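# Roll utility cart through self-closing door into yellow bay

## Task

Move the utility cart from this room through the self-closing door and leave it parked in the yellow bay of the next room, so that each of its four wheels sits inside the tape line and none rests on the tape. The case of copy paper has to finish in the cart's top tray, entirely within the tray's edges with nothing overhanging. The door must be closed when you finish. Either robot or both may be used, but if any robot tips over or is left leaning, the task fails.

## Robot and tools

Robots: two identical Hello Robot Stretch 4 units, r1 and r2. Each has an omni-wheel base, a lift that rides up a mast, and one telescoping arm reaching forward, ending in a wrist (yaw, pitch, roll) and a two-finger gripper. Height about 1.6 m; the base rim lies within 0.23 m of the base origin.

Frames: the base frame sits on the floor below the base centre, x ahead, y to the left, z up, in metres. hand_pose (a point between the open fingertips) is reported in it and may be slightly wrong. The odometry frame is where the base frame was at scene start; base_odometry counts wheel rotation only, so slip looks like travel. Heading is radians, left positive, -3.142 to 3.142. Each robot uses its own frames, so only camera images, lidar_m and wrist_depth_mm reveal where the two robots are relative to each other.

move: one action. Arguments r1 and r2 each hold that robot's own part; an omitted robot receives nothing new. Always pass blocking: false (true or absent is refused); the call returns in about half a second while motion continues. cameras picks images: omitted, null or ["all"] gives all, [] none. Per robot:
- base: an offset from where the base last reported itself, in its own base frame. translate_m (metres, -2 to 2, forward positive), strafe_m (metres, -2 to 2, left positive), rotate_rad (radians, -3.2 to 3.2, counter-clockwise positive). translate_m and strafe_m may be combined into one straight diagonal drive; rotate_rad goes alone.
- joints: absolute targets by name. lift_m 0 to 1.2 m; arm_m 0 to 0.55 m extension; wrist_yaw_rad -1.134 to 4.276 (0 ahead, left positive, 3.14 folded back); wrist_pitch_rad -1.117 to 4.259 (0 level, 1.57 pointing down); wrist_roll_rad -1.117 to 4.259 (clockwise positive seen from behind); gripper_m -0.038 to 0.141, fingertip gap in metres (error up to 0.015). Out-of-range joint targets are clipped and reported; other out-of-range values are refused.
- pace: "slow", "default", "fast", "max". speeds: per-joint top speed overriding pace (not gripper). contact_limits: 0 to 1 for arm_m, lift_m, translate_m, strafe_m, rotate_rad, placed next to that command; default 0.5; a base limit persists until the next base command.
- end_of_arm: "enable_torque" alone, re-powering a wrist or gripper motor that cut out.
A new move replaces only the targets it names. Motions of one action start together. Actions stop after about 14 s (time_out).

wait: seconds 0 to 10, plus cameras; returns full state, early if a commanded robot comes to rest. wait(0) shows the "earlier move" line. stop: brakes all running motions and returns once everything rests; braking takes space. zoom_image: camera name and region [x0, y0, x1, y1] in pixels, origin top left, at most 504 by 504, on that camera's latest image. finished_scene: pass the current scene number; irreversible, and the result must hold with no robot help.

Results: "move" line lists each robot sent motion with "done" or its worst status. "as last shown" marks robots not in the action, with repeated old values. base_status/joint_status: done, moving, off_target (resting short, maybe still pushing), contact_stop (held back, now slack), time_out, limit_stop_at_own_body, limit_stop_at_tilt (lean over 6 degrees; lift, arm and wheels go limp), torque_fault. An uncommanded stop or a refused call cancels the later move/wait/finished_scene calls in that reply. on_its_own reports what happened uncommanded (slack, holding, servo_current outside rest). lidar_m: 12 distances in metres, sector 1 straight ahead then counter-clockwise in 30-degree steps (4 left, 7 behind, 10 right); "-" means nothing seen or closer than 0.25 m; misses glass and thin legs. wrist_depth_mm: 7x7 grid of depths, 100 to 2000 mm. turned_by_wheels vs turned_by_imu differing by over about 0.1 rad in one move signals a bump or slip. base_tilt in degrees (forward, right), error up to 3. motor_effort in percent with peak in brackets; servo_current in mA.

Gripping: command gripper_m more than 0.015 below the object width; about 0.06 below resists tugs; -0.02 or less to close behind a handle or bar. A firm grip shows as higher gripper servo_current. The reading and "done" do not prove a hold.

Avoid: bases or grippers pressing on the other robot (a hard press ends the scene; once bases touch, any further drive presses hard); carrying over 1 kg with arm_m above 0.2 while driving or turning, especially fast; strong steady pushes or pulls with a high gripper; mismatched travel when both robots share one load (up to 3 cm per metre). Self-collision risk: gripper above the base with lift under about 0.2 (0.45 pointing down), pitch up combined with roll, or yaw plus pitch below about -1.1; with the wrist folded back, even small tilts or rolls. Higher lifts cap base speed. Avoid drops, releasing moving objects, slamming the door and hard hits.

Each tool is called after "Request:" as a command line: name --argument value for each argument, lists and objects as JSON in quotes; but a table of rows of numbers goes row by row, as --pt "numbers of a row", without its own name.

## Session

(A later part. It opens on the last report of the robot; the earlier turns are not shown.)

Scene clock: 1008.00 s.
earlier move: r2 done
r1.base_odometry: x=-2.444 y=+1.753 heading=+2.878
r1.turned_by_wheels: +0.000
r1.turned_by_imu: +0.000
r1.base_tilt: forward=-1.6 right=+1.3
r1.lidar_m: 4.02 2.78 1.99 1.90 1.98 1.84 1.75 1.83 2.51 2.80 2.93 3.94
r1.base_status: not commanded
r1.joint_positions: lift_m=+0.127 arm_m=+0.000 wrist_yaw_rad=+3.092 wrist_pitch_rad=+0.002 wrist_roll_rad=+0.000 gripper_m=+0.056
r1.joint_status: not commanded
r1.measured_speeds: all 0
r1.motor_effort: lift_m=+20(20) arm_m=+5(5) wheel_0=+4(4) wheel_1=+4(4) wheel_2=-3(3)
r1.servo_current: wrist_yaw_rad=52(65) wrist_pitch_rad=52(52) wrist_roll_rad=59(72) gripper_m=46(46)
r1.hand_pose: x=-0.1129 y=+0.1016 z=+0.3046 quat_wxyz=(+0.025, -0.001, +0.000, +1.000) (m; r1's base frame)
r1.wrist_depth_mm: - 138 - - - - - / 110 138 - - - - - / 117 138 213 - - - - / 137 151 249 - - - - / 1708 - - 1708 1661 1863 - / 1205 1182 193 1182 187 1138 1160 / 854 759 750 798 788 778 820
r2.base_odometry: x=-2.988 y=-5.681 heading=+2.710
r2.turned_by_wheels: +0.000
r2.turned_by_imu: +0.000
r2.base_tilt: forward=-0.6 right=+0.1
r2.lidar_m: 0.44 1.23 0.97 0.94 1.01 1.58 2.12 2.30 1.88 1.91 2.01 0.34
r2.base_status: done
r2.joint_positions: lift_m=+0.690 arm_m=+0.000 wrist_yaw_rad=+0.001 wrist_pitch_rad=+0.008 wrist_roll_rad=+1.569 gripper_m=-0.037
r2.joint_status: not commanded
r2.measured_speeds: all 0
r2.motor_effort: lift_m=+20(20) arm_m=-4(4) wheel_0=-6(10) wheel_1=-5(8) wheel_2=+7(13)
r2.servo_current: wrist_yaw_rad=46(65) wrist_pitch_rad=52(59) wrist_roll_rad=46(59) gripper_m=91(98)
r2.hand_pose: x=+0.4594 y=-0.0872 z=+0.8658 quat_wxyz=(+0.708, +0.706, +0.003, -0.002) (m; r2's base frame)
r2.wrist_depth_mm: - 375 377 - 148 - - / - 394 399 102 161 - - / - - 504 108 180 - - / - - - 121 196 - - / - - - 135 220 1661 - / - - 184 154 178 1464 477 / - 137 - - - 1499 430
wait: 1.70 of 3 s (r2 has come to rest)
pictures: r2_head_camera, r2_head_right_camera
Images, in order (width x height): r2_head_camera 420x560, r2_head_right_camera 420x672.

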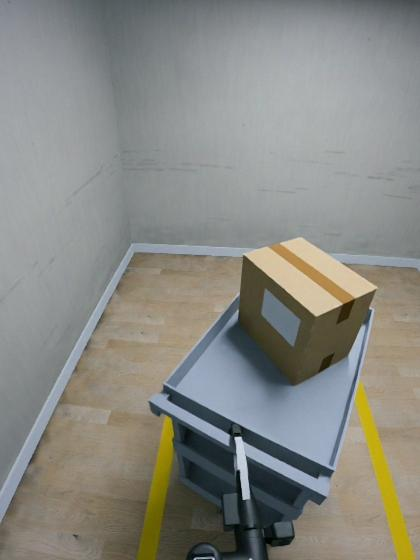

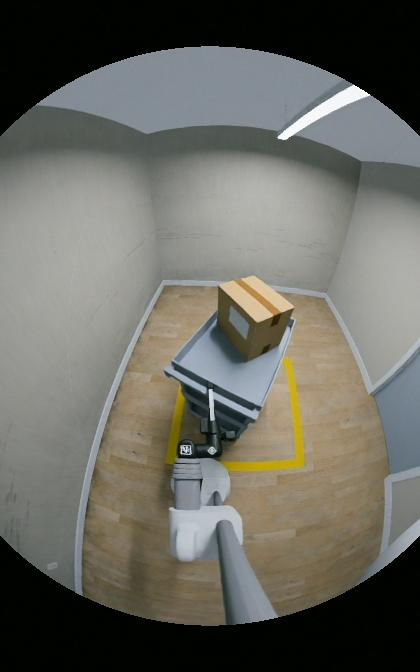

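Request:
zoom_image --camera "r2_head_camera" --region '[210, 220, 400, 420]'

Request:
move --blocking false --cameras '[]' --r2 '{"joints":{"gripper_m":0.1}}'

Request:
wait --seconds 2 --cameras '[]'

Request:
move --blocking false --cameras '[]' --r2 '{"base":{"translate_m":-0.12},"pace":"slow"}'

Request:
wait --seconds 4 --cameras '["r2_head_camera","r2_wrist_camera"]'

Scaled by 2.520 from the camera's 420x560 image, which has a finer 1200x1600 frame.

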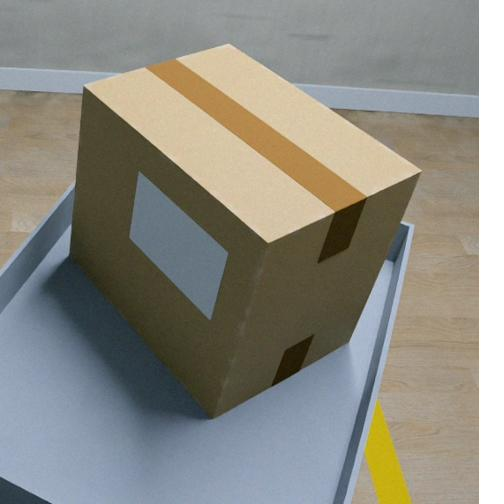

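Scene clock: 1018.53 s.
move: r2 moving
r1: as last shown
r1.base_tilt: forward=-1.5 right=+1.3
r1.lidar_m: 4.02 2.75 1.98 1.88 1.99 1.85 1.74 1.85 2.49 2.82 2.92 3.94
r1.servo_current: wrist_yaw_rad=46(65) wrist_pitch_rad=39(46) wrist_roll_rad=26(59) gripper_m=39(46)
r1.wrist_depth_mm: - 138 - - - - - / 110 138 - - - - - / 117 139 214 - - - - / 137 150 250 - - - - / 1661 - - 1708 1661 1863 - / 1182 1205 193 1182 188 1138 1138 / 842 759 759 798 788 778 809
r2.base_odometry: x=-2.988 y=-5.681 heading=+2.711
r2.turned_by_wheels: +0.000
r2.turned_by_imu: +0.001
r2.base_tilt: forward=-0.6 right=+0.1
r2.lidar_m: 0.44 1.22 0.95 0.92 1.06 1.61 2.10 2.26 1.87 1.92 1.99 0.35
r2.base_status: not commanded
r2.joint_positions: lift_m=+0.690 arm_m=+0.000 wrist_yaw_rad=+0.001 wrist_pitch_rad=+0.008 wrist_roll_rad=+1.569 gripper_m=-0.012
r2.joint_status: gripper_m moving
r2.measured_speeds: all 0
r2.motor_effort: lift_m=+20(20) arm_m=-3(4) wheel_0=-5(6) wheel_1=-4(5) wheel_2=+6(7)
r2.servo_current: wrist_yaw_rad=39(59) wrist_pitch_rad=59(59) wrist_roll_rad=46(59) gripper_m=59(91)
r2.hand_pose: x=+0.4594 y=-0.0872 z=+0.8658 quat_wxyz=(+0.708, +0.706, +0.003, -0.002) (m; r2's base frame)
r2.wrist_depth_mm: - 382 382 - 151 - - / - 397 402 103 165 - - / - - 500 112 181 - - / - - - 128 199 - - / - - - 143 222 1708 - / - - 186 162 181 1576 484 / - - - - - 1537 1182
pictures: none
No camera images: "cameras" was empty.

Scene clock: 1020.07 s.
earlier move: r2 done
r1.base_odometry: x=-2.444 y=+1.753 heading=+2.878
r1.turned_by_wheels: +0.000
r1.turned_by_imu: +0.000
r1.base_tilt: forward=-1.6 right=+1.2
r1.lidar_m: 4.02 2.76 1.99 1.90 1.98 1.82 1.74 1.83 2.48 2.82 2.92 3.96
r1.base_status: not commanded
r1.joint_positions: lift_m=+0.127 arm_m=+0.000 wrist_yaw_rad=+3.092 wrist_pitch_rad=+0.002 wrist_roll_rad=+0.000 gripper_m=+0.056
r1.joint_status: not commanded
r1.measured_speeds: all 0
r1.motor_effort: lift_m=+20(20) arm_m=+5(5) wheel_0=+4(4) wheel_1=+3(4) wheel_2=-3(3)
r1.servo_current: wrist_yaw_rad=39(78) wrist_pitch_rad=39(52) wrist_roll_rad=39(65) gripper_m=46(46)
r1.hand_pose: x=-0.1129 y=+0.1016 z=+0.3046 quat_wxyz=(+0.025, -0.001, +0.000, +1.000) (m; r1's base frame)
r1.wrist_depth_mm: - 138 - - - - - / 110 138 - - - - - / 117 139 214 - - - - / 136 151 250 - - - - / 1661 - - 1708 1661 1863 - / 1205 1205 193 1182 188 1182 1138 / 854 750 759 788 788 778 831
r2.base_odometry: x=-2.988 y=-5.681 heading=+2.711
r2.turned_by_wheels: +0.000
r2.turned_by_imu: +0.000
r2.base_tilt: forward=-0.7 right=+0.1
r2.lidar_m: 0.45 1.21 0.95 0.92 1.05 1.59 2.12 2.31 1.86 1.92 2.02 0.35
r2.base_status: not commanded
r2.joint_positions: lift_m=+0.690 arm_m=+0.000 wrist_yaw_rad=+0.001 wrist_pitch_rad=+0.005 wrist_roll_rad=+1.569 gripper_m=+0.100
r2.joint_status: all done
r2.measured_speeds: all 0
r2.motor_effort: lift_m=+19(20) arm_m=-4(4) wheel_0=-3(6) wheel_1=-3(5) wheel_2=+6(7)
r2.servo_current: wrist_yaw_rad=46(59) wrist_pitch_rad=39(59) wrist_roll_rad=52(59) gripper_m=52(117)
r2.hand_pose: x=+0.4594 y=-0.0872 z=+0.8666 quat_wxyz=(+0.708, +0.706, +0.002, -0.002) (m; r2's base frame)
r2.wrist_depth_mm: - 392 389 104 155 - - / - 430 413 113 173 - - / - - 525 123 190 - - / - - - 139 214 - - / - - - 156 231 1708 525 / - - 193 174 192 1499 492 / - - - - - 1430 424
wait: 1.53 of 2 s (r2 has come to rest)
pictures: none
No camera images: "cameras" was empty.

Scene clock: 1020.57 s.
move: r2 moving
r1: as last shown
r1.base_tilt: forward=-1.6 right=+1.3
r1.lidar_m: 4.01 2.78 1.98 1.90 1.98 1.82 1.75 1.84 2.50 2.82 2.92 3.96
r1.motor_effort: lift_m=+20(20) arm_m=+5(5) wheel_0=+4(4) wheel_1=+4(4) wheel_2=-3(3)
r1.servo_current: wrist_yaw_rad=46(78) wrist_pitch_rad=39(59) wrist_roll_rad=46(65) gripper_m=39(52)
r1.wrist_depth_mm: - 138 - - - - - / 110 139 - - - - - / 117 139 215 - - - - / 137 151 249 - - - - / 1708 - - 1661 1661 1808 - / 1205 1205 194 1182 187 1182 1118 / 842 750 750 809 788 788 809
r2.base_odometry: x=-2.977 y=-5.686 heading=+2.710
r2.turned_by_wheels: +0.000
r2.turned_by_imu: +0.000
r2.base_tilt: forward=-0.7 right=+0.1
r2.lidar_m: 0.44 1.22 0.94 0.93 1.02 1.58 2.10 2.27 1.86 1.93 2.02 0.36
r2.base_status: translate_m moving
r2.joint_positions: lift_m=+0.690 arm_m=+0.000 wrist_yaw_rad=+0.001 wrist_pitch_rad=+0.005 wrist_roll_rad=+1.569 gripper_m=+0.100
r2.joint_status: not commanded
r2.measured_speeds: translate_m=-0.049 strafe_m=+0.000 rotate_rad=+0.002 lift_m=+0.000 arm_m=+0.000 wrist_yaw_rad=+0.000 wrist_pitch_rad=+0.000 wrist_roll_rad=+0.000
r2.motor_effort: lift_m=+19(19) arm_m=-4(4) wheel_0=-5(8) wheel_1=-6(8) wheel_2=+8(9)
r2.servo_current: wrist_yaw_rad=46(59) wrist_pitch_rad=46(46) wrist_roll_rad=52(59) gripper_m=59(59)
r2.hand_pose: x=+0.4594 y=-0.0872 z=+0.8666 quat_wxyz=(+0.708, +0.706, +0.002, -0.002) (m; r2's base frame)
r2.wrist_depth_mm: - 404 404 110 166 - - / - 433 421 123 182 - - / - - 525 132 199 - - / - - - 150 220 - - / - - - 168 242 1756 - / - - 193 182 193 1537 488 / - - - - - 389 421
pictures: none
No camera images: "cameras" was empty.

Scene clock: 1022.53 s.
earlier move: r2 done
r1.base_odometry: x=-2.444 y=+1.753 heading=+2.878
r1.turned_by_wheels: +0.000
r1.turned_by_imu: +0.000
r1.base_tilt: forward=-1.6 right=+1.2
r1.lidar_m: 4.01 2.78 2.00 1.91 2.00 1.83 1.73 1.84 2.51 2.82 2.89 3.94
r1.base_status: not commanded
r1.joint_positions: lift_m=+0.127 arm_m=+0.000 wrist_yaw_rad=+3.092 wrist_pitch_rad=+0.002 wrist_roll_rad=+0.000 gripper_m=+0.056
r1.joint_status: not commanded
r1.measured_speeds: all 0
r1.motor_effort: lift_m=+20(20) arm_m=+5(5) wheel_0=+4(4) wheel_1=+4(4) wheel_2=-3(3)
r1.servo_current: wrist_yaw_rad=65(78) wrist_pitch_rad=46(59) wrist_roll_rad=33(65) gripper_m=39(52)
r1.hand_pose: x=-0.1129 y=+0.1016 z=+0.3046 quat_wxyz=(+0.025, -0.001, +0.000, +1.000) (m; r1's base frame)
r1.wrist_depth_mm: - 138 - - - - - / 110 138 - - - - - / 117 139 214 - - - - / 137 151 250 - - - - / 1618 - - 1661 1661 1863 - / 1138 1205 193 1205 187 1182 1138 / 854 759 750 809 788 778 809
r2.base_odometry: x=-2.880 y=-5.731 heading=+2.710
r2.turned_by_wheels: +0.000
r2.turned_by_imu: +0.000
r2.base_tilt: forward=-0.7 right=+0.1
r2.lidar_m: 0.51 1.22 0.98 0.93 1.04 1.63 2.00 2.18 1.85 1.85 2.03 0.47
r2.base_status: done
r2.joint_positions: lift_m=+0.690 arm_m=+0.000 wrist_yaw_rad=+0.001 wrist_pitch_rad=+0.005 wrist_roll_rad=+1.569 gripper_m=+0.100
r2.joint_status: not commanded
r2.measured_speeds: all 0
r2.motor_effort: lift_m=+19(19) arm_m=-4(4) wheel_0=-3(9) wheel_1=-4(8) wheel_2=+5(11)
r2.servo_current: wrist_yaw_rad=39(59) wrist_pitch_rad=46(52) wrist_roll_rad=46(59) gripper_m=46(59)
r2.hand_pose: x=+0.4594 y=-0.0872 z=+0.8666 quat_wxyz=(+0.708, +0.706, +0.002, -0.002) (m; r2's base frame)
r2.wrist_depth_mm: - - 539 196 249 - - / - - 508 218 271 - - / - - 615 286 298 - - / - - - 332 345 - - / - - - - 379 - - / - - 193 397 194 564 462 / - - - - 484 1618 1138
wait: 1.97 of 4 s (r2 has come to rest)
pictures: r2_head_camera, r2_wrist_camera
Images, in order (width x height): r2_head_camera 420x560, r2_wrist_camera 616x392.

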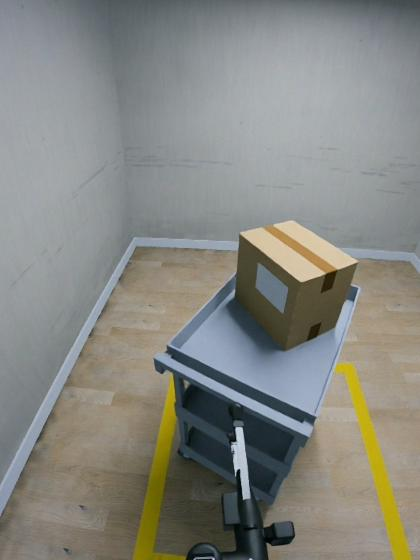

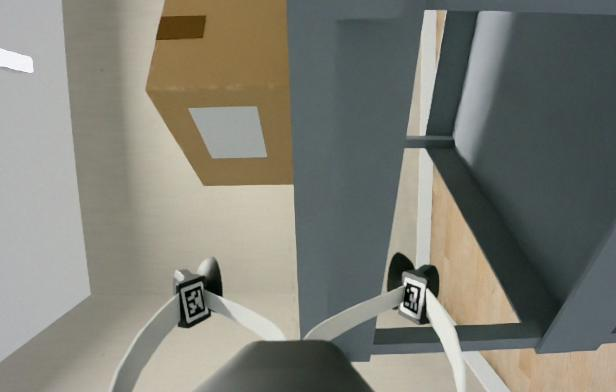

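Request:
move --blocking false --cameras '[]' --r2 '{"base":{"translate_m":-0.3},"pace":"slow"}'

Request:
wait --seconds 6 --cameras '["r2_head_camera","r2_head_right_camera"]'

Request:
zoom_image --camera "r2_head_camera" --region '[130, 180, 400, 540]'

Scene clock: 1032.70 s.
move: r2 moving
r1: as last shown
r1.base_tilt: forward=-1.6 right=+1.3
r1.lidar_m: 4.00 2.78 1.99 1.91 1.99 1.84 1.74 1.83 2.52 2.82 2.88 3.95
r1.motor_effort: lift_m=+20(20) arm_m=+5(5) wheel_0=+4(4) wheel_1=+3(4) wheel_2=-3(3)
r1.servo_current: wrist_yaw_rad=65(65) wrist_pitch_rad=39(46) wrist_roll_rad=46(59) gripper_m=52(52)
r1.wrist_depth_mm: - 138 - - - - - / 110 138 - - - - - / 117 139 214 - - - - / 137 150 251 - - - - / 1661 - - 1661 1661 1863 - / 1160 1205 194 1205 187 1160 1138 / 854 759 741 798 788 778 820
r2.base_odometry: x=-2.868 y=-5.736 heading=+2.710
r2.turned_by_wheels: +0.000
r2.turned_by_imu: +0.000
r2.base_tilt: forward=-0.7 right=+0.1
r2.lidar_m: 0.50 1.24 0.99 0.94 1.04 1.62 1.99 2.18 1.87 1.85 2.04 0.48
r2.base_status: translate_m moving
r2.joint_positions: lift_m=+0.690 arm_m=+0.000 wrist_yaw_rad=+0.001 wrist_pitch_rad=+0.005 wrist_roll_rad=+1.569 gripper_m=+0.100
r2.joint_status: not commanded
r2.measured_speeds: translate_m=-0.048 strafe_m=+0.000 rotate_rad=-0.002 lift_m=+0.000 arm_m=+0.000 wrist_yaw_rad=+0.000 wrist_pitch_rad=+0.000 wrist_roll_rad=+0.000
r2.motor_effort: lift_m=+19(19) arm_m=-4(4) wheel_0=-6(7) wheel_1=-6(6) wheel_2=+11(11)
r2.servo_current: wrist_yaw_rad=46(52) wrist_pitch_rad=46(52) wrist_roll_rad=39(59) gripper_m=46(52)
r2.hand_pose: x=+0.4594 y=-0.0872 z=+0.8666 quat_wxyz=(+0.708, +0.706, +0.002, -0.002) (m; r2's base frame)
r2.wrist_depth_mm: - - 549 208 256 257 - / - - 517 274 281 878 - / - - 621 297 307 - - / - - - 340 355 - - / - - - 402 392 - - / - - 193 410 193 1537 477 / - - - - - 1661 1138
pictures: none
No camera images: "cameras" was empty.

Scene clock: 1036.47 s.
earlier move: r2 done
r1.base_odometry: x=-2.444 y=+1.753 heading=+2.878
r1.turned_by_wheels: +0.000
r1.turned_by_imu: +0.000
r1.base_tilt: forward=-1.6 right=+1.2
r1.lidar_m: 4.01 2.76 1.98 1.90 1.96 1.82 1.73 1.84 2.48 2.82 2.94 3.91
r1.base_status: not commanded
r1.joint_positions: lift_m=+0.127 arm_m=+0.000 wrist_yaw_rad=+3.092 wrist_pitch_rad=+0.002 wrist_roll_rad=+0.000 gripper_m=+0.056
r1.joint_status: not commanded
r1.measured_speeds: all 0
r1.motor_effort: lift_m=+20(20) arm_m=+5(5) wheel_0=+3(4) wheel_1=+4(4) wheel_2=-3(3)
r1.servo_current: wrist_yaw_rad=46(65) wrist_pitch_rad=46(59) wrist_roll_rad=46(72) gripper_m=39(52)
r1.hand_pose: x=-0.1129 y=+0.1016 z=+0.3046 quat_wxyz=(+0.025, -0.001, +0.000, +1.000) (m; r1's base frame)
r1.wrist_depth_mm: - 138 - - - - - / 110 138 - - - - - / 117 138 214 - - - - / 137 151 249 - - - - / 1661 - - 1661 1661 1863 - / 1182 1205 193 1229 187 1182 1118 / 854 750 750 798 788 768 820
r2.base_odometry: x=-2.607 y=-5.856 heading=+2.710
r2.turned_by_wheels: +0.000
r2.turned_by_imu: +0.000
r2.base_tilt: forward=-0.7 right=+0.0
r2.lidar_m: 0.75 1.28 1.02 1.01 1.08 1.69 1.69 1.86 1.82 1.79 2.06 0.77
r2.base_status: done
r2.joint_positions: lift_m=+0.690 arm_m=+0.000 wrist_yaw_rad=+0.001 wrist_pitch_rad=+0.005 wrist_roll_rad=+1.569 gripper_m=+0.100
r2.joint_status: not commanded
r2.measured_speeds: all 0
r2.motor_effort: lift_m=+19(19) arm_m=-4(4) wheel_0=-5(9) wheel_1=-5(8) wheel_2=+6(11)
r2.servo_current: wrist_yaw_rad=59(65) wrist_pitch_rad=46(52) wrist_roll_rad=52(59) gripper_m=52(59)
r2.hand_pose: x=+0.4594 y=-0.0872 z=+0.8666 quat_wxyz=(+0.708, +0.706, +0.002, -0.002) (m; r2's base frame)
r2.wrist_depth_mm: - - - - - 976 1008 / - - 854 627 1098 - 544 / - - 891 591 - 574 569 / - - - 661 - 640 - / - - - - - 715 - / - - 193 732 193 1499 1182 / - - - - - 1708 1182
wait: 3.77 of 6 s (r2 has come to rest)
pictures: r2_head_camera, r2_head_right_camera
Images, in order (width x height): r2_head_camera 420x560, r2_head_right_camera 420x672.

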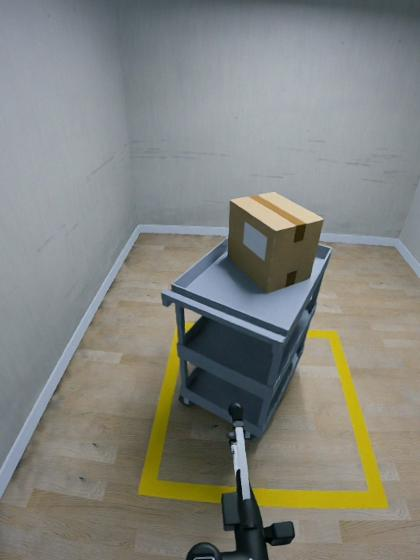

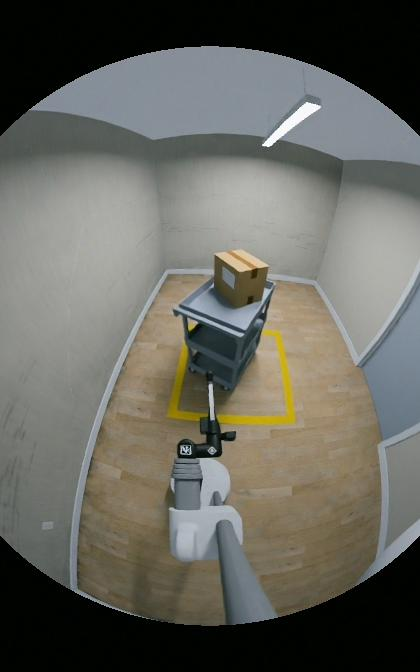

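Scaled by 1.400 from the camera's 420x560 image, which has a finer 1200x1600 frame.

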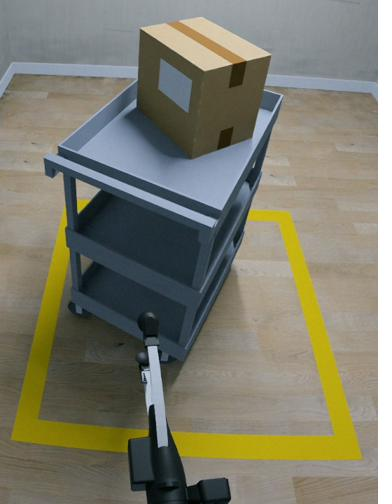

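Request:
move --blocking false --cameras '[]' --r2 '{"base":{"translate_m":0.41},"pace":"slow","contact_limits":{"translate_m":0.2}}'

Request:
wait --seconds 8 --cameras '["r2_wrist_camera"]'

Request:
move --blocking false --cameras '[]' --r2 '{"joints":{"gripper_m":-0.038}}'

Request:
wait --seconds 3 --cameras '["r2_wrist_camera","r2_head_camera"]'

Scene clock: 1063.30 s.
move: r2 moving
r1: as last shown
r1.base_tilt: forward=-1.6 right=+1.3
r1.lidar_m: 4.02 2.79 2.00 1.91 1.97 1.82 1.74 1.84 2.50 2.82 2.92 3.93
r1.motor_effort: lift_m=+20(20) arm_m=+5(5) wheel_0=+4(4) wheel_1=+3(4) wheel_2=-3(3)
r1.servo_current: wrist_yaw_rad=46(65) wrist_pitch_rad=39(46) wrist_roll_rad=46(72) gripper_m=39(52)
r1.wrist_depth_mm: - 138 - - - - - / 110 139 - - - - - / 117 138 214 - - - - / 136 151 248 - - - - / 1708 - - 1661 1576 1808 - / 1205 1182 193 1182 187 1160 1118 / 854 750 759 809 798 778 820
r2.base_odometry: x=-2.618 y=-5.851 heading=+2.710
r2.turned_by_wheels: +0.000
r2.turned_by_imu: +0.001
r2.base_tilt: forward=-0.7 right=+0.1
r2.lidar_m: 0.75 1.30 1.02 0.98 1.11 1.67 1.71 1.90 1.83 1.77 2.06 0.75
r2.base_status: translate_m moving
r2.joint_positions: lift_m=+0.690 arm_m=+0.000 wrist_yaw_rad=+0.001 wrist_pitch_rad=+0.005 wrist_roll_rad=+1.569 gripper_m=+0.100
r2.joint_status: not commanded
r2.measured_speeds: translate_m=+0.048 strafe_m=+0.000 rotate_rad=+0.000 lift_m=+0.000 arm_m=+0.000 wrist_yaw_rad=+0.000 wrist_pitch_rad=+0.000 wrist_roll_rad=+0.000
r2.motor_effort: lift_m=+19(19) arm_m=-3(4) wheel_0=+6(6) wheel_1=+9(9) wheel_2=-9(10)
r2.servo_current: wrist_yaw_rad=52(52) wrist_pitch_rad=39(52) wrist_roll_rad=52(59) gripper_m=52(52)
r2.contact_limits: translate_m 0.2
r2.hand_pose: x=+0.4594 y=-0.0872 z=+0.8666 quat_wxyz=(+0.708, +0.706, +0.002, -0.002) (m; r2's base frame)
r2.wrist_depth_mm: - - - - - 976 1025 / - - 831 609 1160 - 530 / - - 878 580 - 564 564 / - - - 654 - 621 - / - - - - - 707 - / - - 193 715 193 1499 1205 / - - - - - 1756 1205
pictures: none
No camera images: "cameras" was empty.

Scene clock: 1068.20 s.
earlier move: r2 done
r1.base_odometry: x=-2.444 y=+1.753 heading=+2.878
r1.turned_by_wheels: +0.000
r1.turned_by_imu: +0.000
r1.base_tilt: forward=-1.6 right=+1.3
r1.lidar_m: 4.02 2.75 1.99 1.90 1.98 1.83 1.73 1.82 2.49 2.81 2.92 3.94
r1.base_status: not commanded
r1.joint_positions: lift_m=+0.127 arm_m=+0.000 wrist_yaw_rad=+3.092 wrist_pitch_rad=+0.002 wrist_roll_rad=+0.000 gripper_m=+0.056
r1.joint_status: not commanded
r1.measured_speeds: all 0
r1.motor_effort: lift_m=+20(20) arm_m=+5(5) wheel_0=+4(5) wheel_1=+4(4) wheel_2=-3(3)
r1.servo_current: wrist_yaw_rad=46(72) wrist_pitch_rad=39(52) wrist_roll_rad=52(72) gripper_m=39(52)
r1.hand_pose: x=-0.1129 y=+0.1016 z=+0.3046 quat_wxyz=(+0.025, -0.001, +0.000, +1.000) (m; r1's base frame)
r1.wrist_depth_mm: - 138 - - - - - / 110 139 - - - - - / 117 139 214 - - - - / 137 151 250 - - - - / 1661 - - 1618 1661 1808 - / 1160 1205 193 1205 187 1182 1160 / 854 750 750 798 798 768 809
r2.base_odometry: x=-2.980 y=-5.685 heading=+2.710
r2.turned_by_wheels: +0.000
r2.turned_by_imu: +0.001
r2.base_tilt: forward=-0.7 right=+0.1
r2.lidar_m: 0.41 1.23 0.96 0.94 1.04 1.57 2.08 2.27 1.85 1.91 2.01 0.37
r2.base_status: done
r2.joint_positions: lift_m=+0.690 arm_m=+0.000 wrist_yaw_rad=+0.001 wrist_pitch_rad=+0.005 wrist_roll_rad=+1.569 gripper_m=+0.100
r2.joint_status: not commanded
r2.measured_speeds: all 0
r2.motor_effort: lift_m=+19(19) arm_m=-3(4) wheel_0=+4(10) wheel_1=+3(9) wheel_2=-5(11)
r2.servo_current: wrist_yaw_rad=46(59) wrist_pitch_rad=46(52) wrist_roll_rad=46(59) gripper_m=52(59)
r2.contact_limits: translate_m 0.2
r2.hand_pose: x=+0.4594 y=-0.0872 z=+0.8666 quat_wxyz=(+0.708, +0.706, +0.002, -0.002) (m; r2's base frame)
r2.wrist_depth_mm: - 404 402 109 165 - - / - 433 421 121 180 - - / - - 521 131 195 - - / - - - 148 220 - - / - - - 167 240 1756 - / - - 193 180 194 1499 488 / - - - - - 387 418
wait: 4.90 of 8 s (r2 has come to rest)
pictures: r2_wrist_camera
Images, in order (width x height): r2_wrist_camera 616x392.

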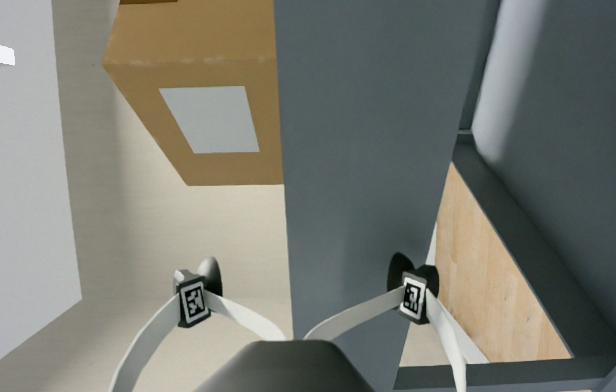

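Scene clock: 1068.70 s.
move: r2 moving
r1: as last shown
r1.lidar_m: 4.03 2.73 1.98 1.90 1.98 1.84 1.74 1.84 2.49 2.83 2.91 3.93
r1.motor_effort: lift_m=+20(20) arm_m=+5(5) wheel_0=+4(4) wheel_1=+4(4) wheel_2=-3(3)
r1.servo_current: wrist_yaw_rad=26(59) wrist_pitch_rad=46(46) wrist_roll_rad=52(72) gripper_m=39(46)
r1.wrist_depth_mm: - 138 - - - - - / 110 138 - - - - - / 117 139 214 - - - - / 136 150 250 - - - - / 1661 - - 1661 1661 1921 - / 1182 1182 193 1182 188 1160 1138 / 854 759 759 798 798 768 820
r2.base_odometry: x=-2.980 y=-5.685 heading=+2.710
r2.turned_by_wheels: +0.000
r2.turned_by_imu: +0.000
r2.base_tilt: forward=-0.6 right=+0.1
r2.lidar_m: 0.47 1.21 0.95 0.93 1.03 1.59 2.09 2.31 1.85 1.94 2.02 0.37
r2.base_status: not commanded
r2.joint_positions: lift_m=+0.690 arm_m=+0.000 wrist_yaw_rad=+0.001 wrist_pitch_rad=+0.005 wrist_roll_rad=+1.569 gripper_m=+0.083
r2.joint_status: gripper_m moving
r2.measured_speeds: all 0
r2.motor_effort: lift_m=+19(19) arm_m=-4(4) wheel_0=+5(5) wheel_1=+3(4) wheel_2=-5(5)
r2.servo_current: wrist_yaw_rad=46(59) wrist_pitch_rad=46(46) wrist_roll_rad=46(59) gripper_m=117(117)
r2.contact_limits: translate_m 0.2
r2.hand_pose: x=+0.4594 y=-0.0872 z=+0.8666 quat_wxyz=(+0.708, +0.706, +0.002, -0.002) (m; r2's base frame)
r2.wrist_depth_mm: - 407 402 109 165 - - / - 430 418 121 179 - - / - - 525 131 195 - - / - - - 148 219 - - / - - - 167 235 1756 - / - - 196 185 190 1618 488 / - - - - - 389 421
pictures: none
No camera images: "cameras" was empty.

Scene clock: 1070.23 s.
earlier move: r2 done
r1.base_odometry: x=-2.444 y=+1.753 heading=+2.878
r1.turned_by_wheels: +0.000
r1.turned_by_imu: +0.000
r1.base_tilt: forward=-1.6 right=+1.3
r1.lidar_m: 4.03 2.77 2.00 1.91 1.98 1.81 1.74 1.83 2.47 2.83 2.94 3.93
r1.base_status: not commanded
r1.joint_positions: lift_m=+0.127 arm_m=+0.000 wrist_yaw_rad=+3.092 wrist_pitch_rad=+0.002 wrist_roll_rad=+0.000 gripper_m=+0.056
r1.joint_status: not commanded
r1.measured_speeds: all 0
r1.motor_effort: lift_m=+20(20) arm_m=+5(5) wheel_0=+4(4) wheel_1=+3(4) wheel_2=-3(3)
r1.servo_current: wrist_yaw_rad=39(65) wrist_pitch_rad=52(52) wrist_roll_rad=39(72) gripper_m=39(46)
r1.hand_pose: x=-0.1129 y=+0.1016 z=+0.3046 quat_wxyz=(+0.025, -0.001, +0.000, +1.000) (m; r1's base frame)
r1.wrist_depth_mm: - 138 - - - - - / 110 138 - - - - - / 117 139 213 - - - - / 136 151 249 - - - - / 1618 - - 1661 1661 1808 - / 1205 1205 194 1205 187 1160 1138 / 866 759 750 798 788 768 809
r2.base_odometry: x=-2.980 y=-5.685 heading=+2.710
r2.turned_by_wheels: +0.000
r2.turned_by_imu: +0.000
r2.base_tilt: forward=-0.7 right=+0.1
r2.lidar_m: 0.47 1.23 0.96 0.93 1.03 1.57 2.10 2.27 1.87 1.93 2.01 0.37
r2.base_status: not commanded
r2.joint_positions: lift_m=+0.690 arm_m=+0.000 wrist_yaw_rad=+0.001 wrist_pitch_rad=+0.005 wrist_roll_rad=+1.569 gripper_m=-0.036
r2.joint_status: all done
r2.measured_speeds: all 0
r2.motor_effort: lift_m=+19(19) arm_m=-4(4) wheel_0=+3(5) wheel_1=+2(4) wheel_2=-4(5)
r2.servo_current: wrist_yaw_rad=46(59) wrist_pitch_rad=46(52) wrist_roll_rad=52(59) gripper_m=137(319)
r2.contact_limits: translate_m 0.2
r2.hand_pose: x=+0.4594 y=-0.0872 z=+0.8666 quat_wxyz=(+0.708, +0.706, +0.002, -0.002) (m; r2's base frame)
r2.wrist_depth_mm: - 397 394 102 156 - - / - 399 407 109 170 - - / - - 504 120 186 - - / - - - 132 206 - - / - - - 150 230 1756 - / - - 183 170 177 1499 484 / - - - - - 370 1118
wait: 1.53 of 3 s (r2 has come to rest)
pictures: r2_head_camera, r2_wrist_camera
Images, in order (width x height): r2_head_camera 420x560, r2_wrist_camera 616x392.

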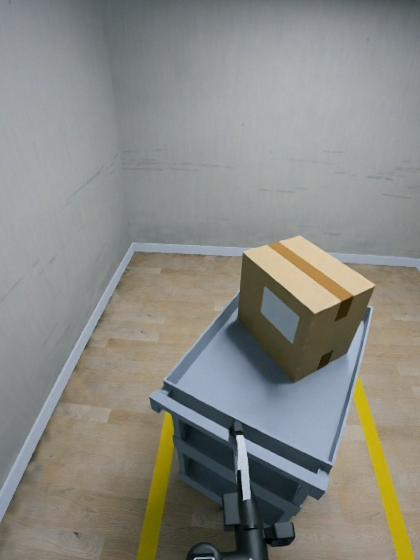

